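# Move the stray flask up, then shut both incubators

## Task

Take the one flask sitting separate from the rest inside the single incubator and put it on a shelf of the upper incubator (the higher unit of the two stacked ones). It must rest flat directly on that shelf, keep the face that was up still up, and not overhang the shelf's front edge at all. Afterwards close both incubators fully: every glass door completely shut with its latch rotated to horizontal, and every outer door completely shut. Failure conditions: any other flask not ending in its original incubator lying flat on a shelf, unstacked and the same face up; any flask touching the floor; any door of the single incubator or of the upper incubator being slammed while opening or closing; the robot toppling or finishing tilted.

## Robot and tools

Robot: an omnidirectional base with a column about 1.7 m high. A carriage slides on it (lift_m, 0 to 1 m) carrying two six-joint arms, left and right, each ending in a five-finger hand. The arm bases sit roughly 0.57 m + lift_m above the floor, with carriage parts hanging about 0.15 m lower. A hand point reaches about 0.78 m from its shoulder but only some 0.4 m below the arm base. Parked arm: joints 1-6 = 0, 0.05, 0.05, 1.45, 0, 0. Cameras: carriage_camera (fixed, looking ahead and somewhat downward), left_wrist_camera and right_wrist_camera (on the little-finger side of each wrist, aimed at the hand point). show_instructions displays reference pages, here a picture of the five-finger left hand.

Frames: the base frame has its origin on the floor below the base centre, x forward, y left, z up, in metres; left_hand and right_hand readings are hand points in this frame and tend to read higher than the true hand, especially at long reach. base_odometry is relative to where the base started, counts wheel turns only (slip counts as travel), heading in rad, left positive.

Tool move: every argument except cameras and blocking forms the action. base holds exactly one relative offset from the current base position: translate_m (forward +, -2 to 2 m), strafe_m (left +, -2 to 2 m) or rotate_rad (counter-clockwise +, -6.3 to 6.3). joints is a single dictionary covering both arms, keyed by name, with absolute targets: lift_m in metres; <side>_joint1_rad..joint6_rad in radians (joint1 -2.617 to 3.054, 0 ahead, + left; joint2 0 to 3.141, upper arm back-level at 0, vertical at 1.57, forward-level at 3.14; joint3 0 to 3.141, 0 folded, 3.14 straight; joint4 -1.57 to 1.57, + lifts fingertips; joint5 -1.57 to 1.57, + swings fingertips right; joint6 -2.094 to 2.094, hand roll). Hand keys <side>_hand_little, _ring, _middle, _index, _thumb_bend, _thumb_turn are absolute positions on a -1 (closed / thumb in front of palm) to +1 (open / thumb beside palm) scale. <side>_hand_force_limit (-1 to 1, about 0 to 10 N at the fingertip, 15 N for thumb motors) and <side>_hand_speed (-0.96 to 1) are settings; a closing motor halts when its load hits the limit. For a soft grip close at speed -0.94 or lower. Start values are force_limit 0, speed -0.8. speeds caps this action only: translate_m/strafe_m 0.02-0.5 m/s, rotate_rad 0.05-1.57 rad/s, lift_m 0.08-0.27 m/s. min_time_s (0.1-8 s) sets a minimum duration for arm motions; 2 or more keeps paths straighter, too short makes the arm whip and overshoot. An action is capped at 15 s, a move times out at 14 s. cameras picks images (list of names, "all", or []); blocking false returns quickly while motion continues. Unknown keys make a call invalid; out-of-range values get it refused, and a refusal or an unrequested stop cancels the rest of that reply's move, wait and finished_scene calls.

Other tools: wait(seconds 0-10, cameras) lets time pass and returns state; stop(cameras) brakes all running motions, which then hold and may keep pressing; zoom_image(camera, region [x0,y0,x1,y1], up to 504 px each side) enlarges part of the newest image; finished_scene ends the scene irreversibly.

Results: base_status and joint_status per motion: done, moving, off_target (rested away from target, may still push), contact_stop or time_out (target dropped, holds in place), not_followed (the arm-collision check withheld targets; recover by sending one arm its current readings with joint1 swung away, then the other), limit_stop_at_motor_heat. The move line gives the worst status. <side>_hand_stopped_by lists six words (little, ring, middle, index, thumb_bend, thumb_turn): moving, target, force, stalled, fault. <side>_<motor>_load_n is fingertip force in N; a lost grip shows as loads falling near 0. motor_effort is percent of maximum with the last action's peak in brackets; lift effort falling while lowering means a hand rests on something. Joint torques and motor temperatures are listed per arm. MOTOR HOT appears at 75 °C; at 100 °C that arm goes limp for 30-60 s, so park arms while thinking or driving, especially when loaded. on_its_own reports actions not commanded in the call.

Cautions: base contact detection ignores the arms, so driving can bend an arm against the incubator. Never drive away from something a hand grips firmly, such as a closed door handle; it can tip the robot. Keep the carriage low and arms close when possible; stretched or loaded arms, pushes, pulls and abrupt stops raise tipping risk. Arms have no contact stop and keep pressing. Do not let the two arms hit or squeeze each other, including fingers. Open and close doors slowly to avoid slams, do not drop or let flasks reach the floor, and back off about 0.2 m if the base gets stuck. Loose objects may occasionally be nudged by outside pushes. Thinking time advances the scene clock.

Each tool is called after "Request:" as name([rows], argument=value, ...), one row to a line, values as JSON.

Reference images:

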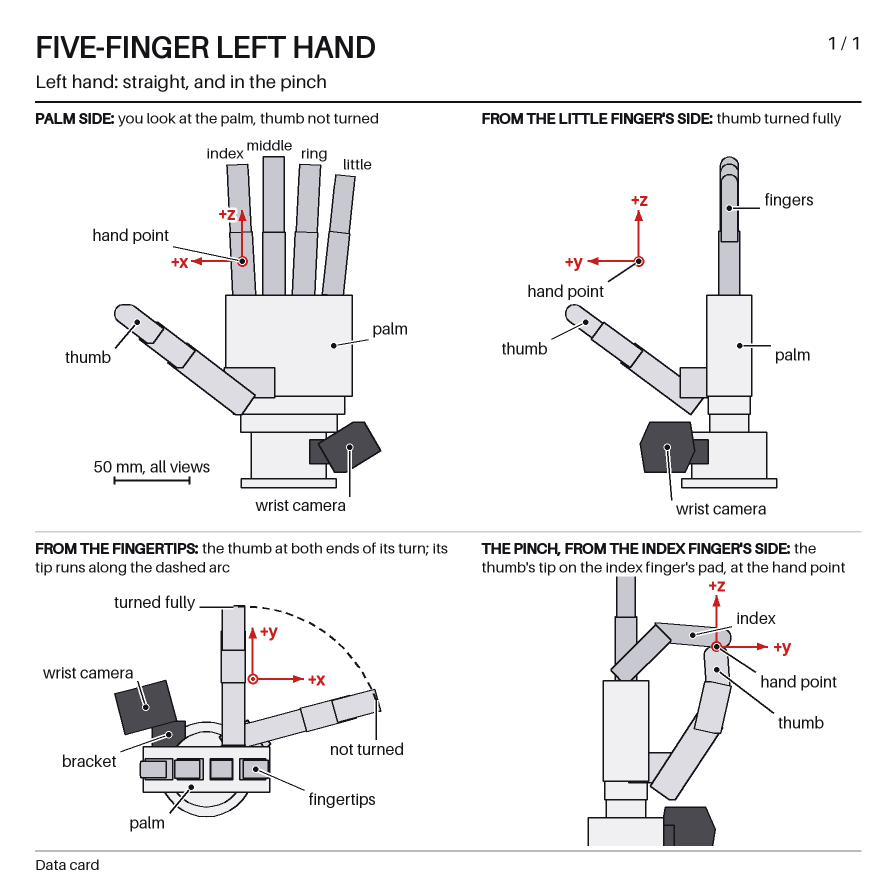

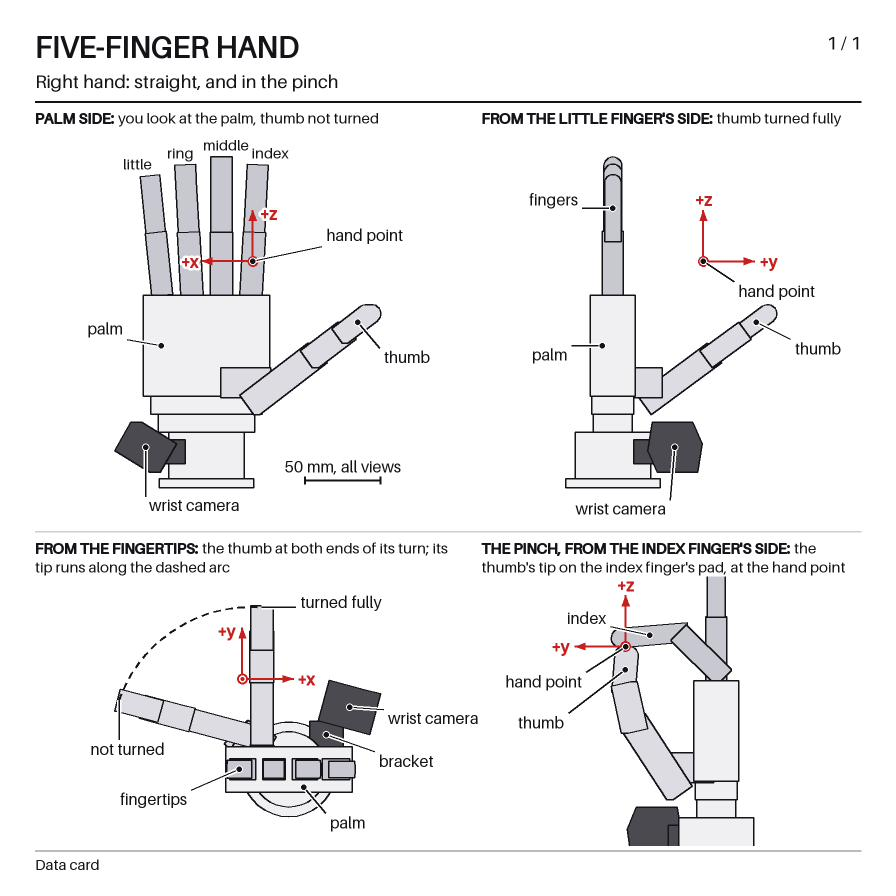

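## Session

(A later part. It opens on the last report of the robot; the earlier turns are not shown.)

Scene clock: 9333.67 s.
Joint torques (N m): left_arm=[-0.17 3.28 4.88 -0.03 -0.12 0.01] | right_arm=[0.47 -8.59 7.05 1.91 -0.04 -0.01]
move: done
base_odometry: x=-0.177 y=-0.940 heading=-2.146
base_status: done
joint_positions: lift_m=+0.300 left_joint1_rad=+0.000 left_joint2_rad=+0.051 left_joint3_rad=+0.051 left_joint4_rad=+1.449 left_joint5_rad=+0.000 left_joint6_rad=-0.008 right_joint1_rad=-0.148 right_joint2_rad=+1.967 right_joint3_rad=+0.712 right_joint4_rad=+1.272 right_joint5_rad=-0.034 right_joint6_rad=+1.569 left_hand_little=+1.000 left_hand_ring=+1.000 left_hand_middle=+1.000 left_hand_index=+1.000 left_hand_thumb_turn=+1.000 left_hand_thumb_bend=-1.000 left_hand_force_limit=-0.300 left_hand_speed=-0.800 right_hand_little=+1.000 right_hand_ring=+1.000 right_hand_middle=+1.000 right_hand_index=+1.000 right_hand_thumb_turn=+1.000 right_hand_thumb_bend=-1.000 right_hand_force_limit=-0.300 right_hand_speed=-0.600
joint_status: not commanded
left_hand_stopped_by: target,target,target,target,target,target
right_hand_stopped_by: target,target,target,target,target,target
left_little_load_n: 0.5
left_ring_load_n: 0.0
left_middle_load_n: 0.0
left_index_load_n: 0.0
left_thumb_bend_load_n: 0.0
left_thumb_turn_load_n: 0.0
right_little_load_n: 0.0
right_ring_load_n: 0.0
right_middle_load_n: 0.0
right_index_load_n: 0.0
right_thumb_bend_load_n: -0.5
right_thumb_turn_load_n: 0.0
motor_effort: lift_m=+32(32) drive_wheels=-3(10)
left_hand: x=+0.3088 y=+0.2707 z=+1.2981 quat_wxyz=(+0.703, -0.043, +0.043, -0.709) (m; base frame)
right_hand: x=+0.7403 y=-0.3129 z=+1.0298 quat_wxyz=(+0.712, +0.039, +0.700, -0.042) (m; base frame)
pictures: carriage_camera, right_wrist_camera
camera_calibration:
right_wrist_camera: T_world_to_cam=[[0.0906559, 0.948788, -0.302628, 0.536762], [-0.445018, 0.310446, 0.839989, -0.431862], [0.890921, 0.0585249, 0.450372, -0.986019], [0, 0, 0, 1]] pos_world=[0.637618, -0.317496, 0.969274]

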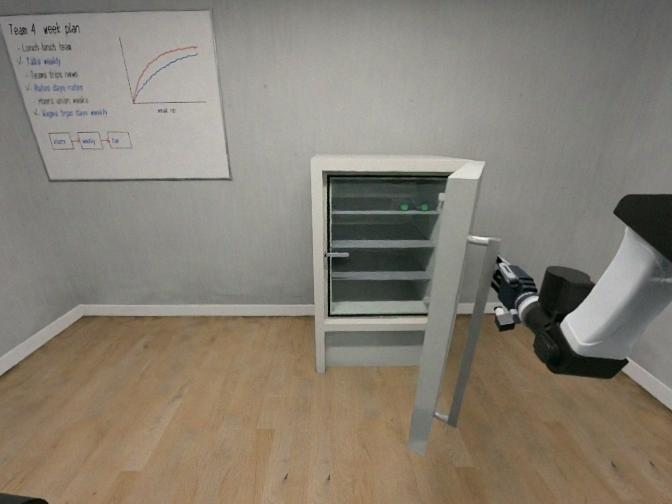

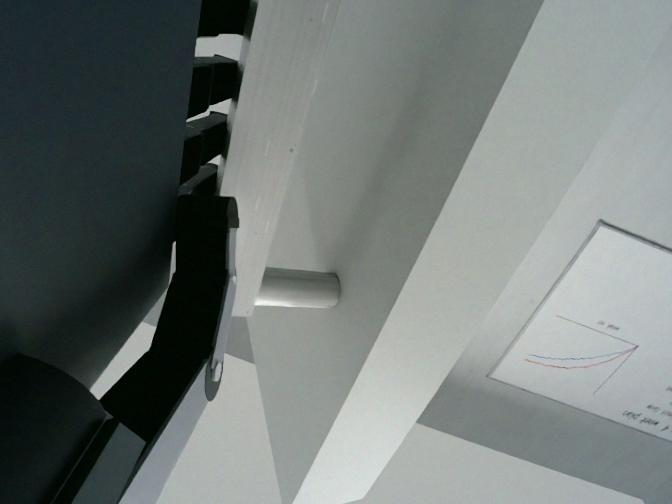

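Request:
move(base={"strafe_m": 0.1}, speeds={"strafe_m": 0.05})

Request:
move(base={"translate_m": 0.04}, speeds={"translate_m": 0.05})

Request:
move(base={"strafe_m": 0.08}, speeds={"strafe_m": 0.05}, cameras=["carriage_camera","right_wrist_camera"])

Scene clock: 9346.37 s.
Joint torques (N m): left_arm=[-0.18 3.29 4.88 -0.04 -0.07 0.01] | right_arm=[0.68 -8.61 7.05 1.91 -0.02 -0.01]
move: done
base_odometry: x=-0.093 y=-0.995 heading=-2.146
base_status: done
joint_positions: lift_m=+0.300 left_joint1_rad=+0.000 left_joint2_rad=+0.051 left_joint3_rad=+0.051 left_joint4_rad=+1.449 left_joint5_rad=-0.001 left_joint6_rad=-0.008 right_joint1_rad=-0.150 right_joint2_rad=+1.967 right_joint3_rad=+0.712 right_joint4_rad=+1.271 right_joint5_rad=-0.033 right_joint6_rad=+1.569 left_hand_little=+1.000 left_hand_ring=+1.000 left_hand_middle=+1.000 left_hand_index=+1.000 left_hand_thumb_turn=+1.000 left_hand_thumb_bend=-1.000 left_hand_force_limit=-0.300 left_hand_speed=-0.800 right_hand_little=+1.000 right_hand_ring=+1.000 right_hand_middle=+1.000 right_hand_index=+1.000 right_hand_thumb_turn=+1.000 right_hand_thumb_bend=-1.000 right_hand_force_limit=-0.300 right_hand_speed=-0.600
joint_status: not commanded
left_hand_stopped_by: target,target,target,target,target,target
right_hand_stopped_by: target,target,target,target,target,target
left_little_load_n: 0.0
left_ring_load_n: -0.5
left_middle_load_n: 0.0
left_index_load_n: 0.0
left_thumb_bend_load_n: 0.0
left_thumb_turn_load_n: 0.0
right_little_load_n: 0.0
right_ring_load_n: 0.0
right_middle_load_n: 0.0
right_index_load_n: 0.0
right_thumb_bend_load_n: 0.0
right_thumb_turn_load_n: 0.0
motor_effort: lift_m=+32(32) drive_wheels=-4(13)
left_hand: x=+0.3088 y=+0.2708 z=+1.2981 quat_wxyz=(+0.703, -0.043, +0.042, -0.709) (m; base frame)
right_hand: x=+0.7403 y=-0.3142 z=+1.0298 quat_wxyz=(+0.711, +0.040, +0.700, -0.043) (m; base frame)
pictures: none

Scene clock: 9347.67 s.
Joint torques (N m): left_arm=[-0.18 3.28 4.89 -0.02 -0.07 0.01] | right_arm=[0.65 -8.59 7.05 1.91 -0.1 -0.02]
move: done
base_odometry: x=-0.115 y=-1.028 heading=-2.145
base_status: done
joint_positions: lift_m=+0.300 left_joint1_rad=+0.000 left_joint2_rad=+0.051 left_joint3_rad=+0.051 left_joint4_rad=+1.449 left_joint5_rad=-0.001 left_joint6_rad=-0.008 right_joint1_rad=-0.150 right_joint2_rad=+1.967 right_joint3_rad=+0.712 right_joint4_rad=+1.271 right_joint5_rad=-0.027 right_joint6_rad=+1.569 left_hand_little=+1.000 left_hand_ring=+1.000 left_hand_middle=+1.000 left_hand_index=+1.000 left_hand_thumb_turn=+1.000 left_hand_thumb_bend=-1.000 left_hand_force_limit=-0.300 left_hand_speed=-0.800 right_hand_little=+1.000 right_hand_ring=+1.000 right_hand_middle=+1.000 right_hand_index=+1.000 right_hand_thumb_turn=+1.000 right_hand_thumb_bend=-1.000 right_hand_force_limit=-0.300 right_hand_speed=-0.600
joint_status: not commanded
left_hand_stopped_by: target,target,target,target,target,target
right_hand_stopped_by: target,target,target,target,target,target
left_little_load_n: 0.0
left_ring_load_n: 0.0
left_middle_load_n: 0.0
left_index_load_n: 0.0
left_thumb_bend_load_n: 0.0
left_thumb_turn_load_n: 0.0
right_little_load_n: 0.0
right_ring_load_n: 0.0
right_middle_load_n: 0.0
right_index_load_n: 0.0
right_thumb_bend_load_n: 0.0
right_thumb_turn_load_n: 0.0
motor_effort: lift_m=+32(32) drive_wheels=-6(11)
left_hand: x=+0.3088 y=+0.2708 z=+1.2981 quat_wxyz=(+0.703, -0.043, +0.042, -0.709) (m; base frame)
right_hand: x=+0.7405 y=-0.3153 z=+1.0298 quat_wxyz=(+0.711, +0.042, +0.700, -0.045) (m; base frame)
pictures: none

Scene clock: 9349.77 s.
Joint torques (N m): left_arm=[-0.17 3.28 4.88 -0.03 -0.11 0.01] | right_arm=[0.54 -8.58 7.05 1.91 -0.03 -0.02]
move: done
base_odometry: x=-0.048 y=-1.072 heading=-2.146
base_status: done
joint_positions: lift_m=+0.300 left_joint1_rad=+0.000 left_joint2_rad=+0.051 left_joint3_rad=+0.051 left_joint4_rad=+1.449 left_joint5_rad=-0.001 left_joint6_rad=-0.008 right_joint1_rad=-0.149 right_joint2_rad=+1.967 right_joint3_rad=+0.712 right_joint4_rad=+1.271 right_joint5_rad=-0.033 right_joint6_rad=+1.569 left_hand_little=+1.000 left_hand_ring=+1.000 left_hand_middle=+1.000 left_hand_index=+1.000 left_hand_thumb_turn=+1.000 left_hand_thumb_bend=-1.000 left_hand_force_limit=-0.300 left_hand_speed=-0.800 right_hand_little=+1.000 right_hand_ring=+1.000 right_hand_middle=+1.000 right_hand_index=+1.000 right_hand_thumb_turn=+1.000 right_hand_thumb_bend=-1.000 right_hand_force_limit=-0.300 right_hand_speed=-0.600
joint_status: not commanded
left_hand_stopped_by: target,target,target,target,target,target
right_hand_stopped_by: target,target,target,target,target,target
left_little_load_n: 0.0
left_ring_load_n: 0.0
left_middle_load_n: 0.0
left_index_load_n: 0.0
left_thumb_bend_load_n: 0.0
left_thumb_turn_load_n: 0.0
right_little_load_n: 0.0
right_ring_load_n: 0.0
right_middle_load_n: 0.0
right_index_load_n: 0.0
right_thumb_bend_load_n: 0.0
right_thumb_turn_load_n: 0.0
motor_effort: lift_m=+32(32) drive_wheels=-4(11)
left_hand: x=+0.3088 y=+0.2708 z=+1.2981 quat_wxyz=(+0.703, -0.043, +0.042, -0.709) (m; base frame)
right_hand: x=+0.7404 y=-0.3134 z=+1.0297 quat_wxyz=(+0.711, +0.040, +0.700, -0.042) (m; base frame)
pictures: carriage_camera, right_wrist_camera
camera_calibration:
right_wrist_camera: T_world_to_cam=[[0.0922149, 0.948779, -0.302185, 0.535587], [-0.443853, 0.310827, 0.840465, -0.432771], [0.891342, 0.0566224, 0.449781, -0.986259], [0, 0, 0, 1]] pos_world=[0.637619, -0.317792, 0.969176]

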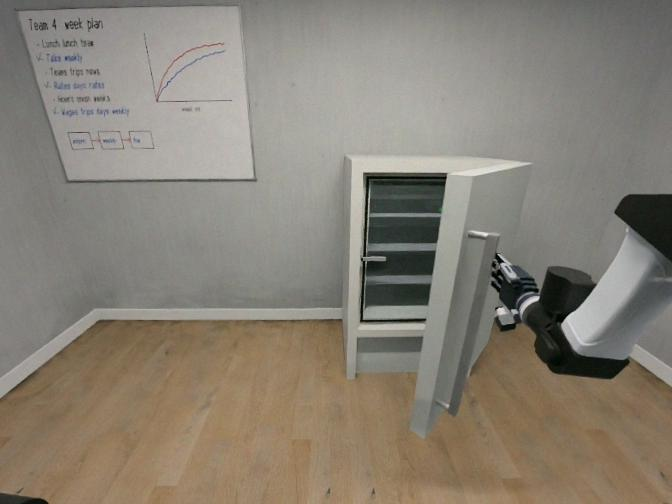

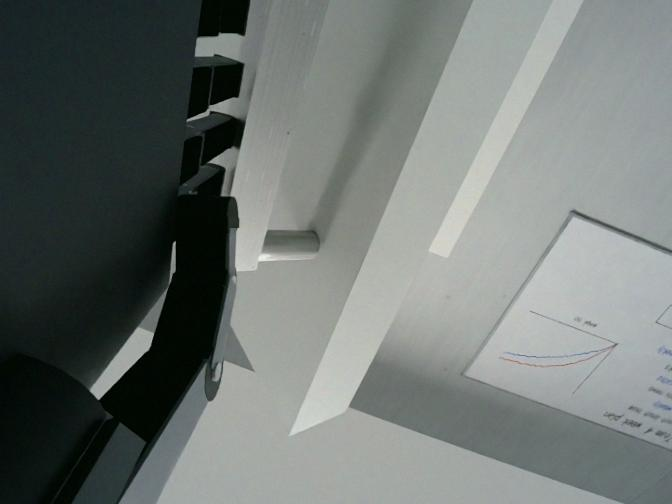

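Request:
move(base={"translate_m": 0.04}, speeds={"translate_m": 0.05})

Request:
move(base={"strafe_m": 0.08}, speeds={"strafe_m": 0.05})

Request:
move(base={"translate_m": 0.04}, speeds={"translate_m": 0.05}, cameras=["carriage_camera","right_wrist_camera"])

Scene clock: 9361.67 s.
Joint torques (N m): left_arm=[-0.18 3.28 4.88 -0.03 -0.07 0.01] | right_arm=[0.51 -8.59 7.04 1.91 -0.09 -0.01]
move: done
base_odometry: x=-0.069 y=-1.106 heading=-2.145
base_status: done
joint_positions: lift_m=+0.300 left_joint1_rad=+0.000 left_joint2_rad=+0.051 left_joint3_rad=+0.051 left_joint4_rad=+1.449 left_joint5_rad=-0.001 left_joint6_rad=-0.008 right_joint1_rad=-0.149 right_joint2_rad=+1.967 right_joint3_rad=+0.712 right_joint4_rad=+1.271 right_joint5_rad=-0.029 right_joint6_rad=+1.569 left_hand_little=+1.000 left_hand_ring=+1.000 left_hand_middle=+1.000 left_hand_index=+1.000 left_hand_thumb_turn=+1.000 left_hand_thumb_bend=-1.000 left_hand_force_limit=-0.300 left_hand_speed=-0.800 right_hand_little=+1.000 right_hand_ring=+1.000 right_hand_middle=+1.000 right_hand_index=+1.000 right_hand_thumb_turn=+1.000 right_hand_thumb_bend=-1.000 right_hand_force_limit=-0.300 right_hand_speed=-0.600
joint_status: not commanded
left_hand_stopped_by: target,target,target,target,target,target
right_hand_stopped_by: target,target,target,target,target,target
left_little_load_n: 0.0
left_ring_load_n: 0.0
left_middle_load_n: 0.0
left_index_load_n: 0.0
left_thumb_bend_load_n: 0.0
left_thumb_turn_load_n: 0.5
right_little_load_n: 0.0
right_ring_load_n: 0.0
right_middle_load_n: 0.0
right_index_load_n: 0.0
right_thumb_bend_load_n: 0.0
right_thumb_turn_load_n: 0.0
motor_effort: lift_m=+32(32) drive_wheels=-6(14)
left_hand: x=+0.3088 y=+0.2708 z=+1.2981 quat_wxyz=(+0.703, -0.043, +0.042, -0.709) (m; base frame)
right_hand: x=+0.7405 y=-0.3142 z=+1.0297 quat_wxyz=(+0.711, +0.041, +0.700, -0.044) (m; base frame)
pictures: none

Scene clock: 9363.77 s.
Joint torques (N m): left_arm=[-0.17 3.29 4.88 -0.03 -0.09 0.01] | right_arm=[0.49 -8.59 7.04 1.92 -0.03 -0.02]
move: done
base_odometry: x=-0.002 y=-1.149 heading=-2.145
base_status: done
joint_positions: lift_m=+0.300 left_joint1_rad=+0.000 left_joint2_rad=+0.051 left_joint3_rad=+0.051 left_joint4_rad=+1.449 left_joint5_rad=-0.001 left_joint6_rad=-0.008 right_joint1_rad=-0.149 right_joint2_rad=+1.967 right_joint3_rad=+0.712 right_joint4_rad=+1.271 right_joint5_rad=-0.033 right_joint6_rad=+1.569 left_hand_little=+1.000 left_hand_ring=+1.000 left_hand_middle=+1.000 left_hand_index=+1.000 left_hand_thumb_turn=+1.000 left_hand_thumb_bend=-1.000 left_hand_force_limit=-0.300 left_hand_speed=-0.800 right_hand_little=+1.000 right_hand_ring=+1.000 right_hand_middle=+1.000 right_hand_index=+1.000 right_hand_thumb_turn=+1.000 right_hand_thumb_bend=-1.000 right_hand_force_limit=-0.300 right_hand_speed=-0.600
joint_status: not commanded
left_hand_stopped_by: target,target,target,target,target,target
right_hand_stopped_by: target,target,target,target,target,target
left_little_load_n: 0.0
left_ring_load_n: 0.0
left_middle_load_n: 0.0
left_index_load_n: 0.0
left_thumb_bend_load_n: 0.0
left_thumb_turn_load_n: 0.0
right_little_load_n: 0.0
right_ring_load_n: 0.0
right_middle_load_n: 0.0
right_index_load_n: 0.0
right_thumb_bend_load_n: 0.0
right_thumb_turn_load_n: 0.0
motor_effort: lift_m=+32(32) drive_wheels=-3(11)
left_hand: x=+0.3088 y=+0.2708 z=+1.2981 quat_wxyz=(+0.703, -0.043, +0.042, -0.709) (m; base frame)
right_hand: x=+0.7403 y=-0.3133 z=+1.0296 quat_wxyz=(+0.711, +0.040, +0.701, -0.042) (m; base frame)
pictures: none

Scene clock: 9365.07 s.
Joint torques (N m): left_arm=[-0.18 3.28 4.86 -0.05 -0.07 0.01] | right_arm=[0.54 -8.68 7.05 1.92 -0.02 -0.01]
move: done
base_odometry: x=-0.024 y=-1.183 heading=-2.145
base_status: done
joint_positions: lift_m=+0.300 left_joint1_rad=+0.000 left_joint2_rad=+0.051 left_joint3_rad=+0.051 left_joint4_rad=+1.449 left_joint5_rad=-0.001 left_joint6_rad=-0.008 right_joint1_rad=-0.149 right_joint2_rad=+1.967 right_joint3_rad=+0.712 right_joint4_rad=+1.271 right_joint5_rad=-0.036 right_joint6_rad=+1.569 left_hand_little=+1.000 left_hand_ring=+1.000 left_hand_middle=+1.000 left_hand_index=+1.000 left_hand_thumb_turn=+1.000 left_hand_thumb_bend=-1.000 left_hand_force_limit=-0.300 left_hand_speed=-0.800 right_hand_little=+1.000 right_hand_ring=+1.000 right_hand_middle=+1.000 right_hand_index=+1.000 right_hand_thumb_turn=+1.000 right_hand_thumb_bend=-1.000 right_hand_force_limit=-0.300 right_hand_speed=-0.600
joint_status: not commanded
left_hand_stopped_by: target,target,target,target,target,target
right_hand_stopped_by: target,target,target,target,target,target
left_little_load_n: 0.0
left_ring_load_n: 0.0
left_middle_load_n: 0.5
left_index_load_n: 0.0
left_thumb_bend_load_n: 0.0
left_thumb_turn_load_n: 0.0
right_little_load_n: 0.0
right_ring_load_n: 0.0
right_middle_load_n: 0.0
right_index_load_n: 0.0
right_thumb_bend_load_n: 0.0
right_thumb_turn_load_n: 0.0
motor_effort: lift_m=+32(32) drive_wheels=-6(11)
left_hand: x=+0.3090 y=+0.2708 z=+1.2981 quat_wxyz=(+0.703, -0.043, +0.043, -0.709) (m; base frame)
right_hand: x=+0.7402 y=-0.3130 z=+1.0296 quat_wxyz=(+0.711, +0.039, +0.701, -0.041) (m; base frame)
pictures: carriage_camera, right_wrist_camera
camera_calibration:
right_wrist_camera: T_world_to_cam=[[0.0897479, 0.949015, -0.302184, 0.537154], [-0.444643, 0.309672, 0.840474, -0.432717], [0.8912, 0.0589334, 0.449766, -0.985334], [0, 0, 0, 1]] pos_world=[0.637517, -0.317697, 0.969176]

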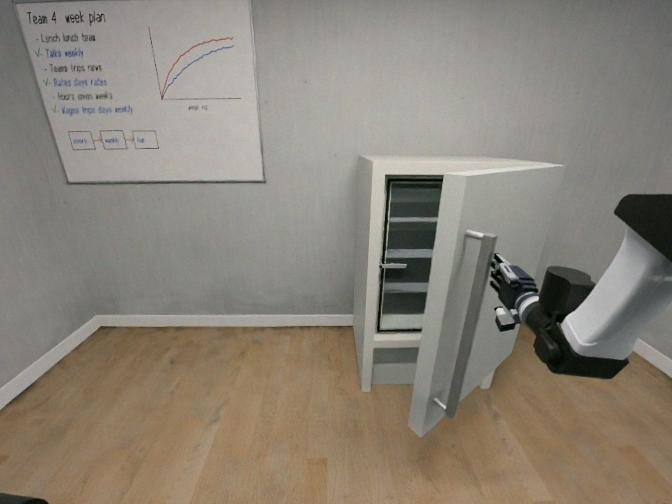

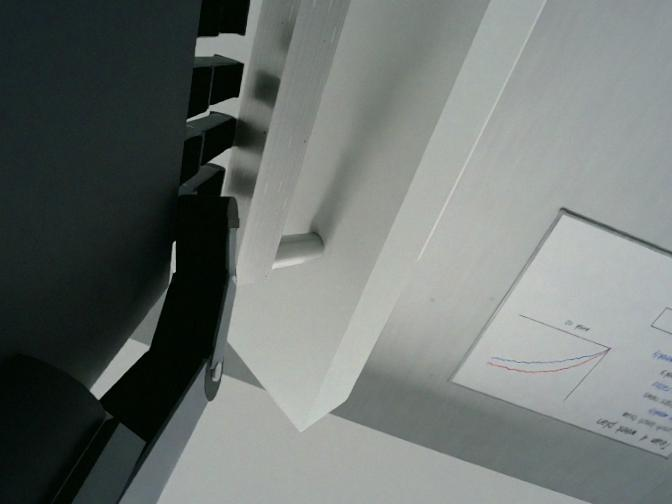

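Request:
move(base={"translate_m": -0.12}, speeds={"translate_m": 0.1})

Request:
move(base={"strafe_m": 0.1}, speeds={"strafe_m": 0.1}, cameras=["carriage_camera","right_wrist_camera"])

Scene clock: 9387.33 s.
Joint torques (N m): left_arm=[-0.17 3.29 4.88 -0.08 -0.07 0.01] | right_arm=[0.44 -8.61 7.02 1.92 -0.01 -0.01]
move: done
base_odometry: x=+0.041 y=-1.082 heading=-2.145
base_status: done
joint_positions: lift_m=+0.300 left_joint1_rad=+0.000 left_joint2_rad=+0.051 left_joint3_rad=+0.051 left_joint4_rad=+1.449 left_joint5_rad=-0.001 left_joint6_rad=-0.008 right_joint1_rad=-0.148 right_joint2_rad=+1.967 right_joint3_rad=+0.712 right_joint4_rad=+1.270 right_joint5_rad=-0.037 right_joint6_rad=+1.569 left_hand_little=+1.000 left_hand_ring=+1.000 left_hand_middle=+1.000 left_hand_index=+1.000 left_hand_thumb_turn=+1.000 left_hand_thumb_bend=-1.000 left_hand_force_limit=-0.300 left_hand_speed=-0.800 right_hand_little=+1.000 right_hand_ring=+1.000 right_hand_middle=+1.000 right_hand_index=+1.000 right_hand_thumb_turn=+1.000 right_hand_thumb_bend=-1.000 right_hand_force_limit=-0.300 right_hand_speed=-0.600
joint_status: not commanded
left_hand_stopped_by: target,target,target,target,target,target
right_hand_stopped_by: target,target,target,target,target,target
left_little_load_n: 0.5
left_ring_load_n: 0.0
left_middle_load_n: 0.0
left_index_load_n: 0.0
left_thumb_bend_load_n: 0.0
left_thumb_turn_load_n: 0.0
right_little_load_n: 0.0
right_ring_load_n: -0.5
right_middle_load_n: 0.0
right_index_load_n: 0.0
right_thumb_bend_load_n: 0.0
right_thumb_turn_load_n: 0.0
motor_effort: lift_m=+32(32) drive_wheels=-2(14)
left_hand: x=+0.3090 y=+0.2708 z=+1.2981 quat_wxyz=(+0.703, -0.043, +0.043, -0.709) (m; base frame)
right_hand: x=+0.7402 y=-0.3122 z=+1.0294 quat_wxyz=(+0.711, +0.038, +0.701, -0.040) (m; base frame)
pictures: none

Scene clock: 9389.03 s.
Joint torques (N m): left_arm=[-0.18 3.26 4.88 -0.02 -0.05 0.01] | right_arm=[0.2 -8.59 7.02 1.92 0.01 -0.01]
move: done
base_odometry: x=+0.125 y=-1.137 heading=-2.145
base_status: done
joint_positions: lift_m=+0.300 left_joint1_rad=+0.000 left_joint2_rad=+0.051 left_joint3_rad=+0.051 left_joint4_rad=+1.449 left_joint5_rad=-0.001 left_joint6_rad=-0.008 right_joint1_rad=-0.146 right_joint2_rad=+1.967 right_joint3_rad=+0.712 right_joint4_rad=+1.270 right_joint5_rad=-0.039 right_joint6_rad=+1.569 left_hand_little=+1.000 left_hand_ring=+1.000 left_hand_middle=+1.000 left_hand_index=+1.000 left_hand_thumb_turn=+1.000 left_hand_thumb_bend=-1.000 left_hand_force_limit=-0.300 left_hand_speed=-0.800 right_hand_little=+1.000 right_hand_ring=+1.000 right_hand_middle=+1.000 right_hand_index=+1.000 right_hand_thumb_turn=+1.000 right_hand_thumb_bend=-1.000 right_hand_force_limit=-0.300 right_hand_speed=-0.600
joint_status: not commanded
left_hand_stopped_by: target,target,target,target,target,target
right_hand_stopped_by: target,target,target,target,target,target
left_little_load_n: 0.0
left_ring_load_n: 0.0
left_middle_load_n: 0.0
left_index_load_n: 0.0
left_thumb_bend_load_n: 0.0
left_thumb_turn_load_n: 0.0
right_little_load_n: 0.0
right_ring_load_n: 0.0
right_middle_load_n: 0.0
right_index_load_n: 0.0
right_thumb_bend_load_n: 0.0
right_thumb_turn_load_n: -0.5
motor_effort: lift_m=+32(32) drive_wheels=-3(10)
left_hand: x=+0.3090 y=+0.2708 z=+1.2981 quat_wxyz=(+0.703, -0.043, +0.043, -0.709) (m; base frame)
right_hand: x=+0.7402 y=-0.3106 z=+1.0294 quat_wxyz=(+0.711, +0.037, +0.701, -0.039) (m; base frame)
pictures: carriage_camera, right_wrist_camera
camera_calibration:
right_wrist_camera: T_world_to_cam=[[0.08327, 0.949599, -0.302205, 0.539741], [-0.445997, 0.306704, 0.840845, -0.433585], [0.891153, 0.0647653, 0.449057, -0.982697], [0, 0, 0, 1]] pos_world=[0.637411, -0.31591, 0.968978]

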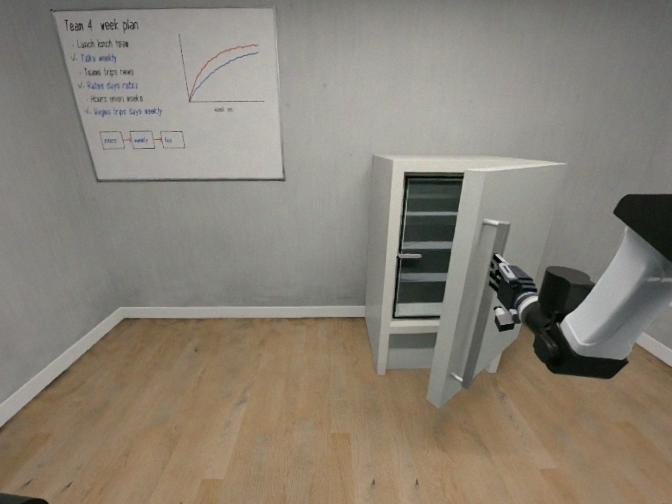

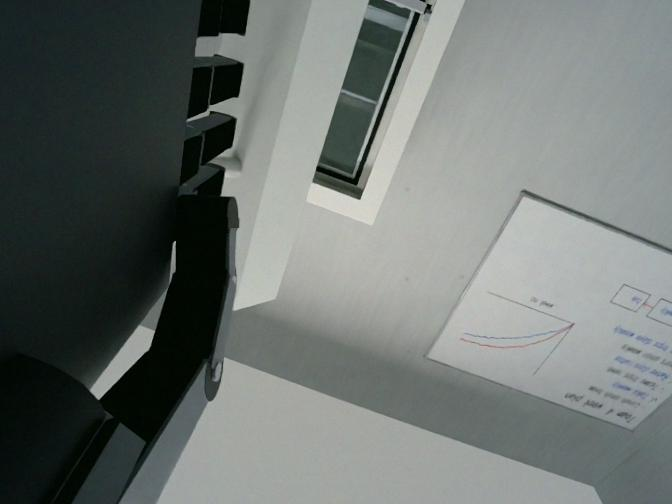

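Request:
move(base={"strafe_m": -0.06}, speeds={"strafe_m": 0.1})

Request:
move(base={"translate_m": 0.13}, speeds={"translate_m": 0.08}, cameras=["carriage_camera","right_wrist_camera"])

Scene clock: 9412.07 s.
Joint torques (N m): left_arm=[-0.18 3.28 4.86 -0.02 -0.07 0.01] | right_arm=[0.13 -8.57 7.02 1.93 0.02 -0.01]
move: done
base_odometry: x=+0.075 y=-1.104 heading=-2.145
base_status: done
joint_positions: lift_m=+0.300 left_joint1_rad=+0.000 left_joint2_rad=+0.051 left_joint3_rad=+0.051 left_joint4_rad=+1.449 left_joint5_rad=-0.001 left_joint6_rad=-0.008 right_joint1_rad=-0.145 right_joint2_rad=+1.967 right_joint3_rad=+0.712 right_joint4_rad=+1.270 right_joint5_rad=-0.040 right_joint6_rad=+1.569 left_hand_little=+1.000 left_hand_ring=+1.000 left_hand_middle=+1.000 left_hand_index=+1.000 left_hand_thumb_turn=+1.000 left_hand_thumb_bend=-1.000 left_hand_force_limit=-0.300 left_hand_speed=-0.800 right_hand_little=+1.000 right_hand_ring=+1.000 right_hand_middle=+1.000 right_hand_index=+1.000 right_hand_thumb_turn=+1.000 right_hand_thumb_bend=-1.000 right_hand_force_limit=-0.300 right_hand_speed=-0.600
joint_status: not commanded
left_hand_stopped_by: target,target,target,target,target,target
right_hand_stopped_by: target,target,target,target,target,target
left_little_load_n: 0.0
left_ring_load_n: 0.0
left_middle_load_n: 0.0
left_index_load_n: 0.0
left_thumb_bend_load_n: 0.0
left_thumb_turn_load_n: 0.0
right_little_load_n: 0.0
right_ring_load_n: 0.0
right_middle_load_n: 0.0
right_index_load_n: 0.0
right_thumb_bend_load_n: -0.5
right_thumb_turn_load_n: 0.0
motor_effort: lift_m=+32(32) drive_wheels=+1(14)
left_hand: x=+0.3090 y=+0.2708 z=+1.2981 quat_wxyz=(+0.703, -0.043, +0.043, -0.709) (m; base frame)
right_hand: x=+0.7401 y=-0.3099 z=+1.0294 quat_wxyz=(+0.711, +0.036, +0.701, -0.038) (m; base frame)
pictures: none

Scene clock: 9414.40 s.
Joint torques (N m): left_arm=[-0.18 3.26 4.88 -0.02 -0.07 0.01] | right_arm=[-0.01 -8.57 7.01 1.91 0.08 -0.02]
move: done
base_odometry: x=+0.005 y=-1.213 heading=-2.144
base_status: done
joint_positions: lift_m=+0.300 left_joint1_rad=+0.000 left_joint2_rad=+0.051 left_joint3_rad=+0.051 left_joint4_rad=+1.448 left_joint5_rad=-0.001 left_joint6_rad=-0.008 right_joint1_rad=-0.143 right_joint2_rad=+1.967 right_joint3_rad=+0.712 right_joint4_rad=+1.270 right_joint5_rad=-0.046 right_joint6_rad=+1.569 left_hand_little=+1.000 left_hand_ring=+1.000 left_hand_middle=+1.000 left_hand_index=+1.000 left_hand_thumb_turn=+1.000 left_hand_thumb_bend=-1.000 left_hand_force_limit=-0.300 left_hand_speed=-0.800 right_hand_little=+1.000 right_hand_ring=+1.000 right_hand_middle=+1.000 right_hand_index=+1.000 right_hand_thumb_turn=+1.000 right_hand_thumb_bend=-1.000 right_hand_force_limit=-0.300 right_hand_speed=-0.600
joint_status: not commanded
left_hand_stopped_by: target,target,target,target,target,target
right_hand_stopped_by: target,target,target,target,target,target
left_little_load_n: 0.0
left_ring_load_n: 0.0
left_middle_load_n: 0.0
left_index_load_n: 0.0
left_thumb_bend_load_n: 0.0
left_thumb_turn_load_n: 0.5
right_little_load_n: 0.0
right_ring_load_n: 0.0
right_middle_load_n: 0.0
right_index_load_n: 0.0
right_thumb_bend_load_n: -0.5
right_thumb_turn_load_n: 0.0
motor_effort: lift_m=+32(32) drive_wheels=-5(10)
left_hand: x=+0.3091 y=+0.2708 z=+1.2980 quat_wxyz=(+0.703, -0.044, +0.043, -0.709) (m; base frame)
right_hand: x=+0.7399 y=-0.3080 z=+1.0294 quat_wxyz=(+0.711, +0.034, +0.701, -0.036) (m; base frame)
pictures: carriage_camera, right_wrist_camera
camera_calibration:
right_wrist_camera: T_world_to_cam=[[0.074653, 0.950277, -0.302327, 0.544078], [-0.448776, 0.302752, 0.840798, -0.433589], [0.890521, 0.0729087, 0.449062, -0.979658], [0, 0, 0, 1]] pos_world=[0.637205, -0.314329, 0.968978]

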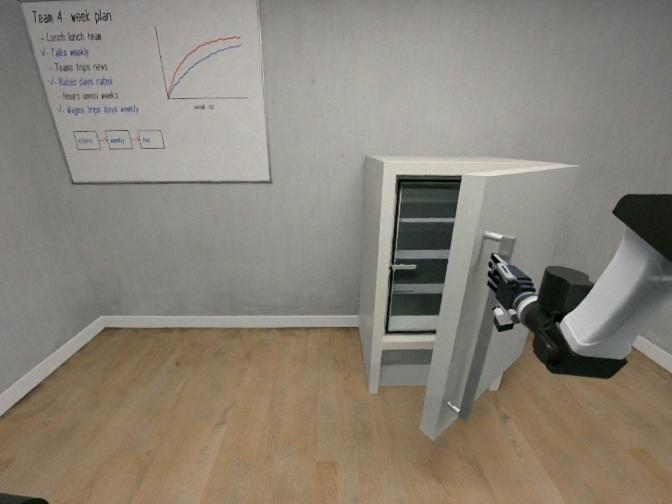

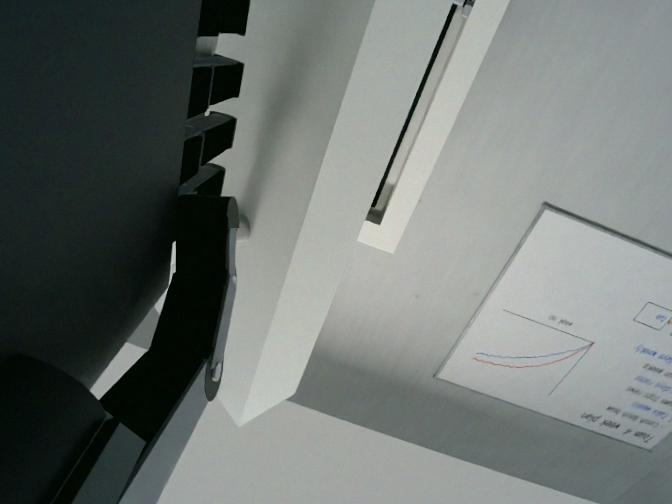

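Request:
move(base={"translate_m": 0.06}, speeds={"translate_m": 0.05})

Request:
move(base={"strafe_m": 0.04}, speeds={"strafe_m": 0.05}, cameras=["carriage_camera","right_wrist_camera"])

Scene clock: 9423.93 s.
Joint torques (N m): left_arm=[-0.17 3.29 4.88 -0.03 -0.08 0.01] | right_arm=[-2.51 -8.57 7.19 1.91 -0.14 -0.11]
move: done
base_odometry: x=-0.028 y=-1.264 heading=-2.144
base_status: done
joint_positions: lift_m=+0.300 left_joint1_rad=+0.000 left_joint2_rad=+0.051 left_joint3_rad=+0.051 left_joint4_rad=+1.449 left_joint5_rad=+0.000 left_joint6_rad=-0.008 right_joint1_rad=-0.118 right_joint2_rad=+1.967 right_joint3_rad=+0.710 right_joint4_rad=+1.272 right_joint5_rad=-0.023 right_joint6_rad=+1.579 left_hand_little=+1.000 left_hand_ring=+1.000 left_hand_middle=+1.000 left_hand_index=+1.000 left_hand_thumb_turn=+1.000 left_hand_thumb_bend=-1.000 left_hand_force_limit=-0.300 left_hand_speed=-0.800 right_hand_little=+1.000 right_hand_ring=+1.000 right_hand_middle=+1.001 right_hand_index=+1.000 right_hand_thumb_turn=+1.000 right_hand_thumb_bend=-1.000 right_hand_force_limit=-0.300 right_hand_speed=-0.600
joint_status: not commanded
left_hand_stopped_by: target,target,target,target,target,target
right_hand_stopped_by: target,target,target,target,target,target
left_little_load_n: 0.0
left_ring_load_n: 0.0
left_middle_load_n: 0.0
left_index_load_n: 0.0
left_thumb_bend_load_n: 0.0
left_thumb_turn_load_n: 0.0
right_little_load_n: -3.5
right_ring_load_n: -4.0
right_middle_load_n: 7.0
right_index_load_n: -4.0
right_thumb_bend_load_n: 0.0
right_thumb_turn_load_n: 0.0
motor_effort: lift_m=+32(32) drive_wheels=+5(13)
left_hand: x=+0.3089 y=+0.2707 z=+1.2981 quat_wxyz=(+0.703, -0.043, +0.043, -0.709) (m; base frame)
right_hand: x=+0.7405 y=-0.2994 z=+1.0298 quat_wxyz=(+0.712, +0.036, +0.701, -0.031) (m; base frame)
pictures: none

Scene clock: 9425.27 s.
Joint torques (N m): left_arm=[-0.18 3.29 4.88 -0.03 -0.07 0] | right_arm=[0.5 -8.57 7.19 1.9 -0.05 -0.11]
move: done
base_odometry: x=+0.006 y=-1.286 heading=-2.144
base_status: done
joint_positions: lift_m=+0.300 left_joint1_rad=+0.000 left_joint2_rad=+0.051 left_joint3_rad=+0.051 left_joint4_rad=+1.449 left_joint5_rad=+0.000 left_joint6_rad=-0.008 right_joint1_rad=-0.148 right_joint2_rad=+1.967 right_joint3_rad=+0.710 right_joint4_rad=+1.272 right_joint5_rad=-0.032 right_joint6_rad=+1.579 left_hand_little=+1.000 left_hand_ring=+1.000 left_hand_middle=+1.000 left_hand_index=+1.000 left_hand_thumb_turn=+1.000 left_hand_thumb_bend=-1.000 left_hand_force_limit=-0.300 left_hand_speed=-0.800 right_hand_little=+1.000 right_hand_ring=+1.000 right_hand_middle=+1.000 right_hand_index=+1.000 right_hand_thumb_turn=+1.000 right_hand_thumb_bend=-1.000 right_hand_force_limit=-0.300 right_hand_speed=-0.600
joint_status: not commanded
left_hand_stopped_by: target,target,target,target,target,target
right_hand_stopped_by: target,target,target,target,target,target
left_little_load_n: 0.0
left_ring_load_n: 0.0
left_middle_load_n: 0.0
left_index_load_n: 0.0
left_thumb_bend_load_n: 0.0
left_thumb_turn_load_n: 0.0
right_little_load_n: 0.0
right_ring_load_n: 0.0
right_middle_load_n: 0.0
right_index_load_n: 0.0
right_thumb_bend_load_n: 0.0
right_thumb_turn_load_n: 0.0
motor_effort: lift_m=+32(32) drive_wheels=-4(9)
left_hand: x=+0.3089 y=+0.2707 z=+1.2981 quat_wxyz=(+0.703, -0.043, +0.043, -0.709) (m; base frame)
right_hand: x=+0.7399 y=-0.3135 z=+1.0299 quat_wxyz=(+0.711, +0.043, +0.700, -0.039) (m; base frame)
pictures: carriage_camera, right_wrist_camera
camera_calibration:
right_wrist_camera: T_world_to_cam=[[0.0923211, 0.951628, -0.293056, 0.527255], [-0.444467, 0.302749, 0.843085, -0.437877], [0.891025, 0.0524189, 0.450917, -0.988207], [0, 0, 0, 1]] pos_world=[0.637219, -0.317383, 0.969281]

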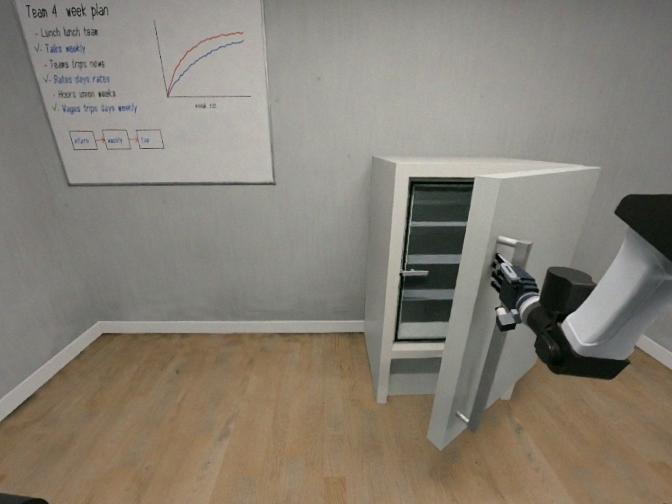

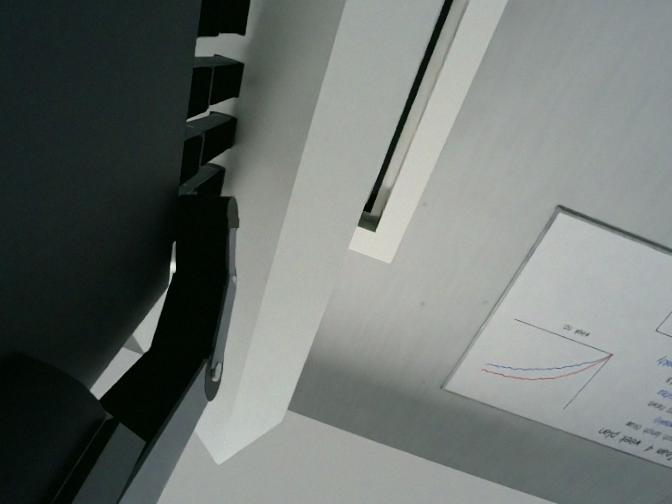

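Request:
move(base={"strafe_m": 0.05}, speeds={"strafe_m": 0.05})

Request:
move(base={"translate_m": 0.06}, speeds={"translate_m": 0.05})

Request:
move(base={"strafe_m": 0.05}, speeds={"strafe_m": 0.05}, cameras=["carriage_camera","right_wrist_camera"])

Scene clock: 9435.63 s.
Joint torques (N m): left_arm=[-0.18 3.26 4.86 -0.03 -0.06 0.01] | right_arm=[0.51 -8.59 7.15 1.9 -0.07 -0.11]
move: done
base_odometry: x=+0.048 y=-1.313 heading=-2.145
base_status: done
joint_positions: lift_m=+0.300 left_joint1_rad=+0.000 left_joint2_rad=+0.051 left_joint3_rad=+0.051 left_joint4_rad=+1.449 left_joint5_rad=-0.001 left_joint6_rad=-0.008 right_joint1_rad=-0.149 right_joint2_rad=+1.967 right_joint3_rad=+0.710 right_joint4_rad=+1.272 right_joint5_rad=-0.031 right_joint6_rad=+1.579 left_hand_little=+1.000 left_hand_ring=+1.000 left_hand_middle=+1.000 left_hand_index=+1.000 left_hand_thumb_turn=+1.000 left_hand_thumb_bend=-1.000 left_hand_force_limit=-0.300 left_hand_speed=-0.800 right_hand_little=+1.000 right_hand_ring=+1.000 right_hand_middle=+1.000 right_hand_index=+1.000 right_hand_thumb_turn=+1.000 right_hand_thumb_bend=-1.000 right_hand_force_limit=-0.300 right_hand_speed=-0.600
joint_status: not commanded
left_hand_stopped_by: target,target,target,target,target,target
right_hand_stopped_by: target,target,target,target,target,target
left_little_load_n: 0.0
left_ring_load_n: 0.0
left_middle_load_n: 0.0
left_index_load_n: 0.0
left_thumb_bend_load_n: 0.0
left_thumb_turn_load_n: 0.0
right_little_load_n: 0.0
right_ring_load_n: 0.0
right_middle_load_n: 0.0
right_index_load_n: 0.0
right_thumb_bend_load_n: 0.0
right_thumb_turn_load_n: 0.5
motor_effort: lift_m=+32(32) drive_wheels=-4(13)
left_hand: x=+0.3089 y=+0.2708 z=+1.2981 quat_wxyz=(+0.703, -0.043, +0.043, -0.709) (m; base frame)
right_hand: x=+0.7401 y=-0.3141 z=+1.0300 quat_wxyz=(+0.711, +0.044, +0.700, -0.039) (m; base frame)
pictures: none

Scene clock: 9437.33 s.
Joint torques (N m): left_arm=[-0.17 3.28 4.89 -0.02 -0.07 0.01] | right_arm=[0.53 -8.58 7.15 1.9 -0.02 -0.11]
move: done
base_odometry: x=+0.015 y=-1.364 heading=-2.144
base_status: done
joint_positions: lift_m=+0.300 left_joint1_rad=+0.000 left_joint2_rad=+0.051 left_joint3_rad=+0.051 left_joint4_rad=+1.449 left_joint5_rad=-0.001 left_joint6_rad=-0.008 right_joint1_rad=-0.149 right_joint2_rad=+1.967 right_joint3_rad=+0.710 right_joint4_rad=+1.272 right_joint5_rad=-0.036 right_joint6_rad=+1.579 left_hand_little=+1.000 left_hand_ring=+1.000 left_hand_middle=+1.000 left_hand_index=+1.000 left_hand_thumb_turn=+1.000 left_hand_thumb_bend=-1.000 left_hand_force_limit=-0.300 left_hand_speed=-0.800 right_hand_little=+1.000 right_hand_ring=+1.000 right_hand_middle=+1.000 right_hand_index=+1.000 right_hand_thumb_turn=+1.000 right_hand_thumb_bend=-1.000 right_hand_force_limit=-0.300 right_hand_speed=-0.600
joint_status: not commanded
left_hand_stopped_by: target,target,target,target,target,target
right_hand_stopped_by: target,target,target,target,target,target
left_little_load_n: 0.0
left_ring_load_n: 0.0
left_middle_load_n: 0.0
left_index_load_n: 0.0
left_thumb_bend_load_n: 0.0
left_thumb_turn_load_n: 0.0
right_little_load_n: 0.0
right_ring_load_n: 0.0
right_middle_load_n: 0.0
right_index_load_n: 0.0
right_thumb_bend_load_n: 0.0
right_thumb_turn_load_n: 0.0
motor_effort: lift_m=+32(32) drive_wheels=-6(11)
left_hand: x=+0.3090 y=+0.2708 z=+1.2981 quat_wxyz=(+0.703, -0.043, +0.043, -0.709) (m; base frame)
right_hand: x=+0.7399 y=-0.3131 z=+1.0300 quat_wxyz=(+0.712, +0.042, +0.700, -0.038) (m; base frame)
pictures: none

Scene clock: 9438.83 s.
Joint torques (N m): left_arm=[-0.18 3.28 4.88 -0.02 -0.1 0.01] | right_arm=[0.53 -8.58 7.16 1.91 -0.07 -0.11]
move: done
base_odometry: x=+0.057 y=-1.391 heading=-2.144
base_status: done
joint_positions: lift_m=+0.300 left_joint1_rad=+0.000 left_joint2_rad=+0.051 left_joint3_rad=+0.051 left_joint4_rad=+1.449 left_joint5_rad=-0.001 left_joint6_rad=-0.008 right_joint1_rad=-0.149 right_joint2_rad=+1.967 right_joint3_rad=+0.710 right_joint4_rad=+1.272 right_joint5_rad=-0.031 right_joint6_rad=+1.579 left_hand_little=+1.000 left_hand_ring=+1.000 left_hand_middle=+1.000 left_hand_index=+1.000 left_hand_thumb_turn=+1.000 left_hand_thumb_bend=-1.000 left_hand_force_limit=-0.300 left_hand_speed=-0.800 right_hand_little=+1.000 right_hand_ring=+1.000 right_hand_middle=+1.000 right_hand_index=+1.000 right_hand_thumb_turn=+1.000 right_hand_thumb_bend=-1.000 right_hand_force_limit=-0.300 right_hand_speed=-0.600
joint_status: not commanded
left_hand_stopped_by: target,target,target,target,target,target
right_hand_stopped_by: target,target,target,target,target,target
left_little_load_n: 0.0
left_ring_load_n: 0.0
left_middle_load_n: 0.0
left_index_load_n: 0.0
left_thumb_bend_load_n: 0.0
left_thumb_turn_load_n: 0.0
right_little_load_n: 0.0
right_ring_load_n: 0.0
right_middle_load_n: 0.0
right_index_load_n: 0.0
right_thumb_bend_load_n: 0.0
right_thumb_turn_load_n: 0.0
motor_effort: lift_m=+32(32) drive_wheels=-4(9)
left_hand: x=+0.3090 y=+0.2708 z=+1.2981 quat_wxyz=(+0.703, -0.043, +0.043, -0.709) (m; base frame)
right_hand: x=+0.7401 y=-0.3140 z=+1.0299 quat_wxyz=(+0.711, +0.044, +0.700, -0.039) (m; base frame)
pictures: carriage_camera, right_wrist_camera
camera_calibration:
right_wrist_camera: T_world_to_cam=[[0.0938258, 0.951485, -0.293042, 0.526501], [-0.444019, 0.303438, 0.843073, -0.437753], [0.891091, 0.0510143, 0.450947, -0.988889], [0, 0, 0, 1]] pos_world=[0.63742, -0.31768, 0.969281]

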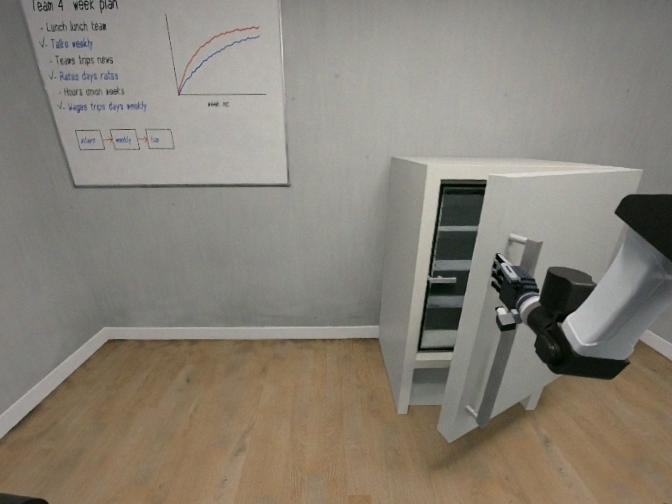

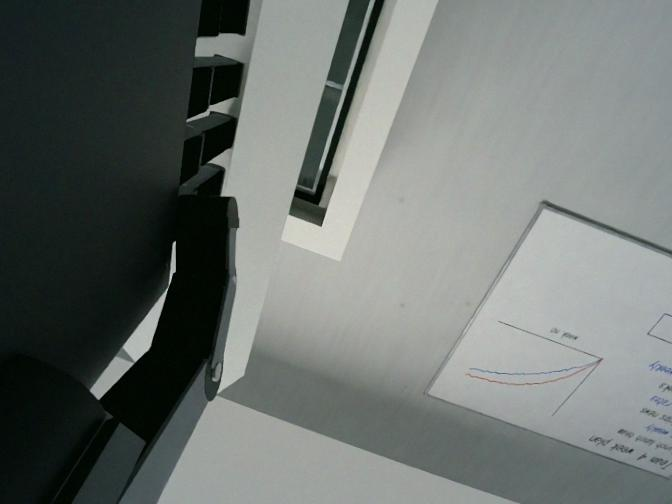

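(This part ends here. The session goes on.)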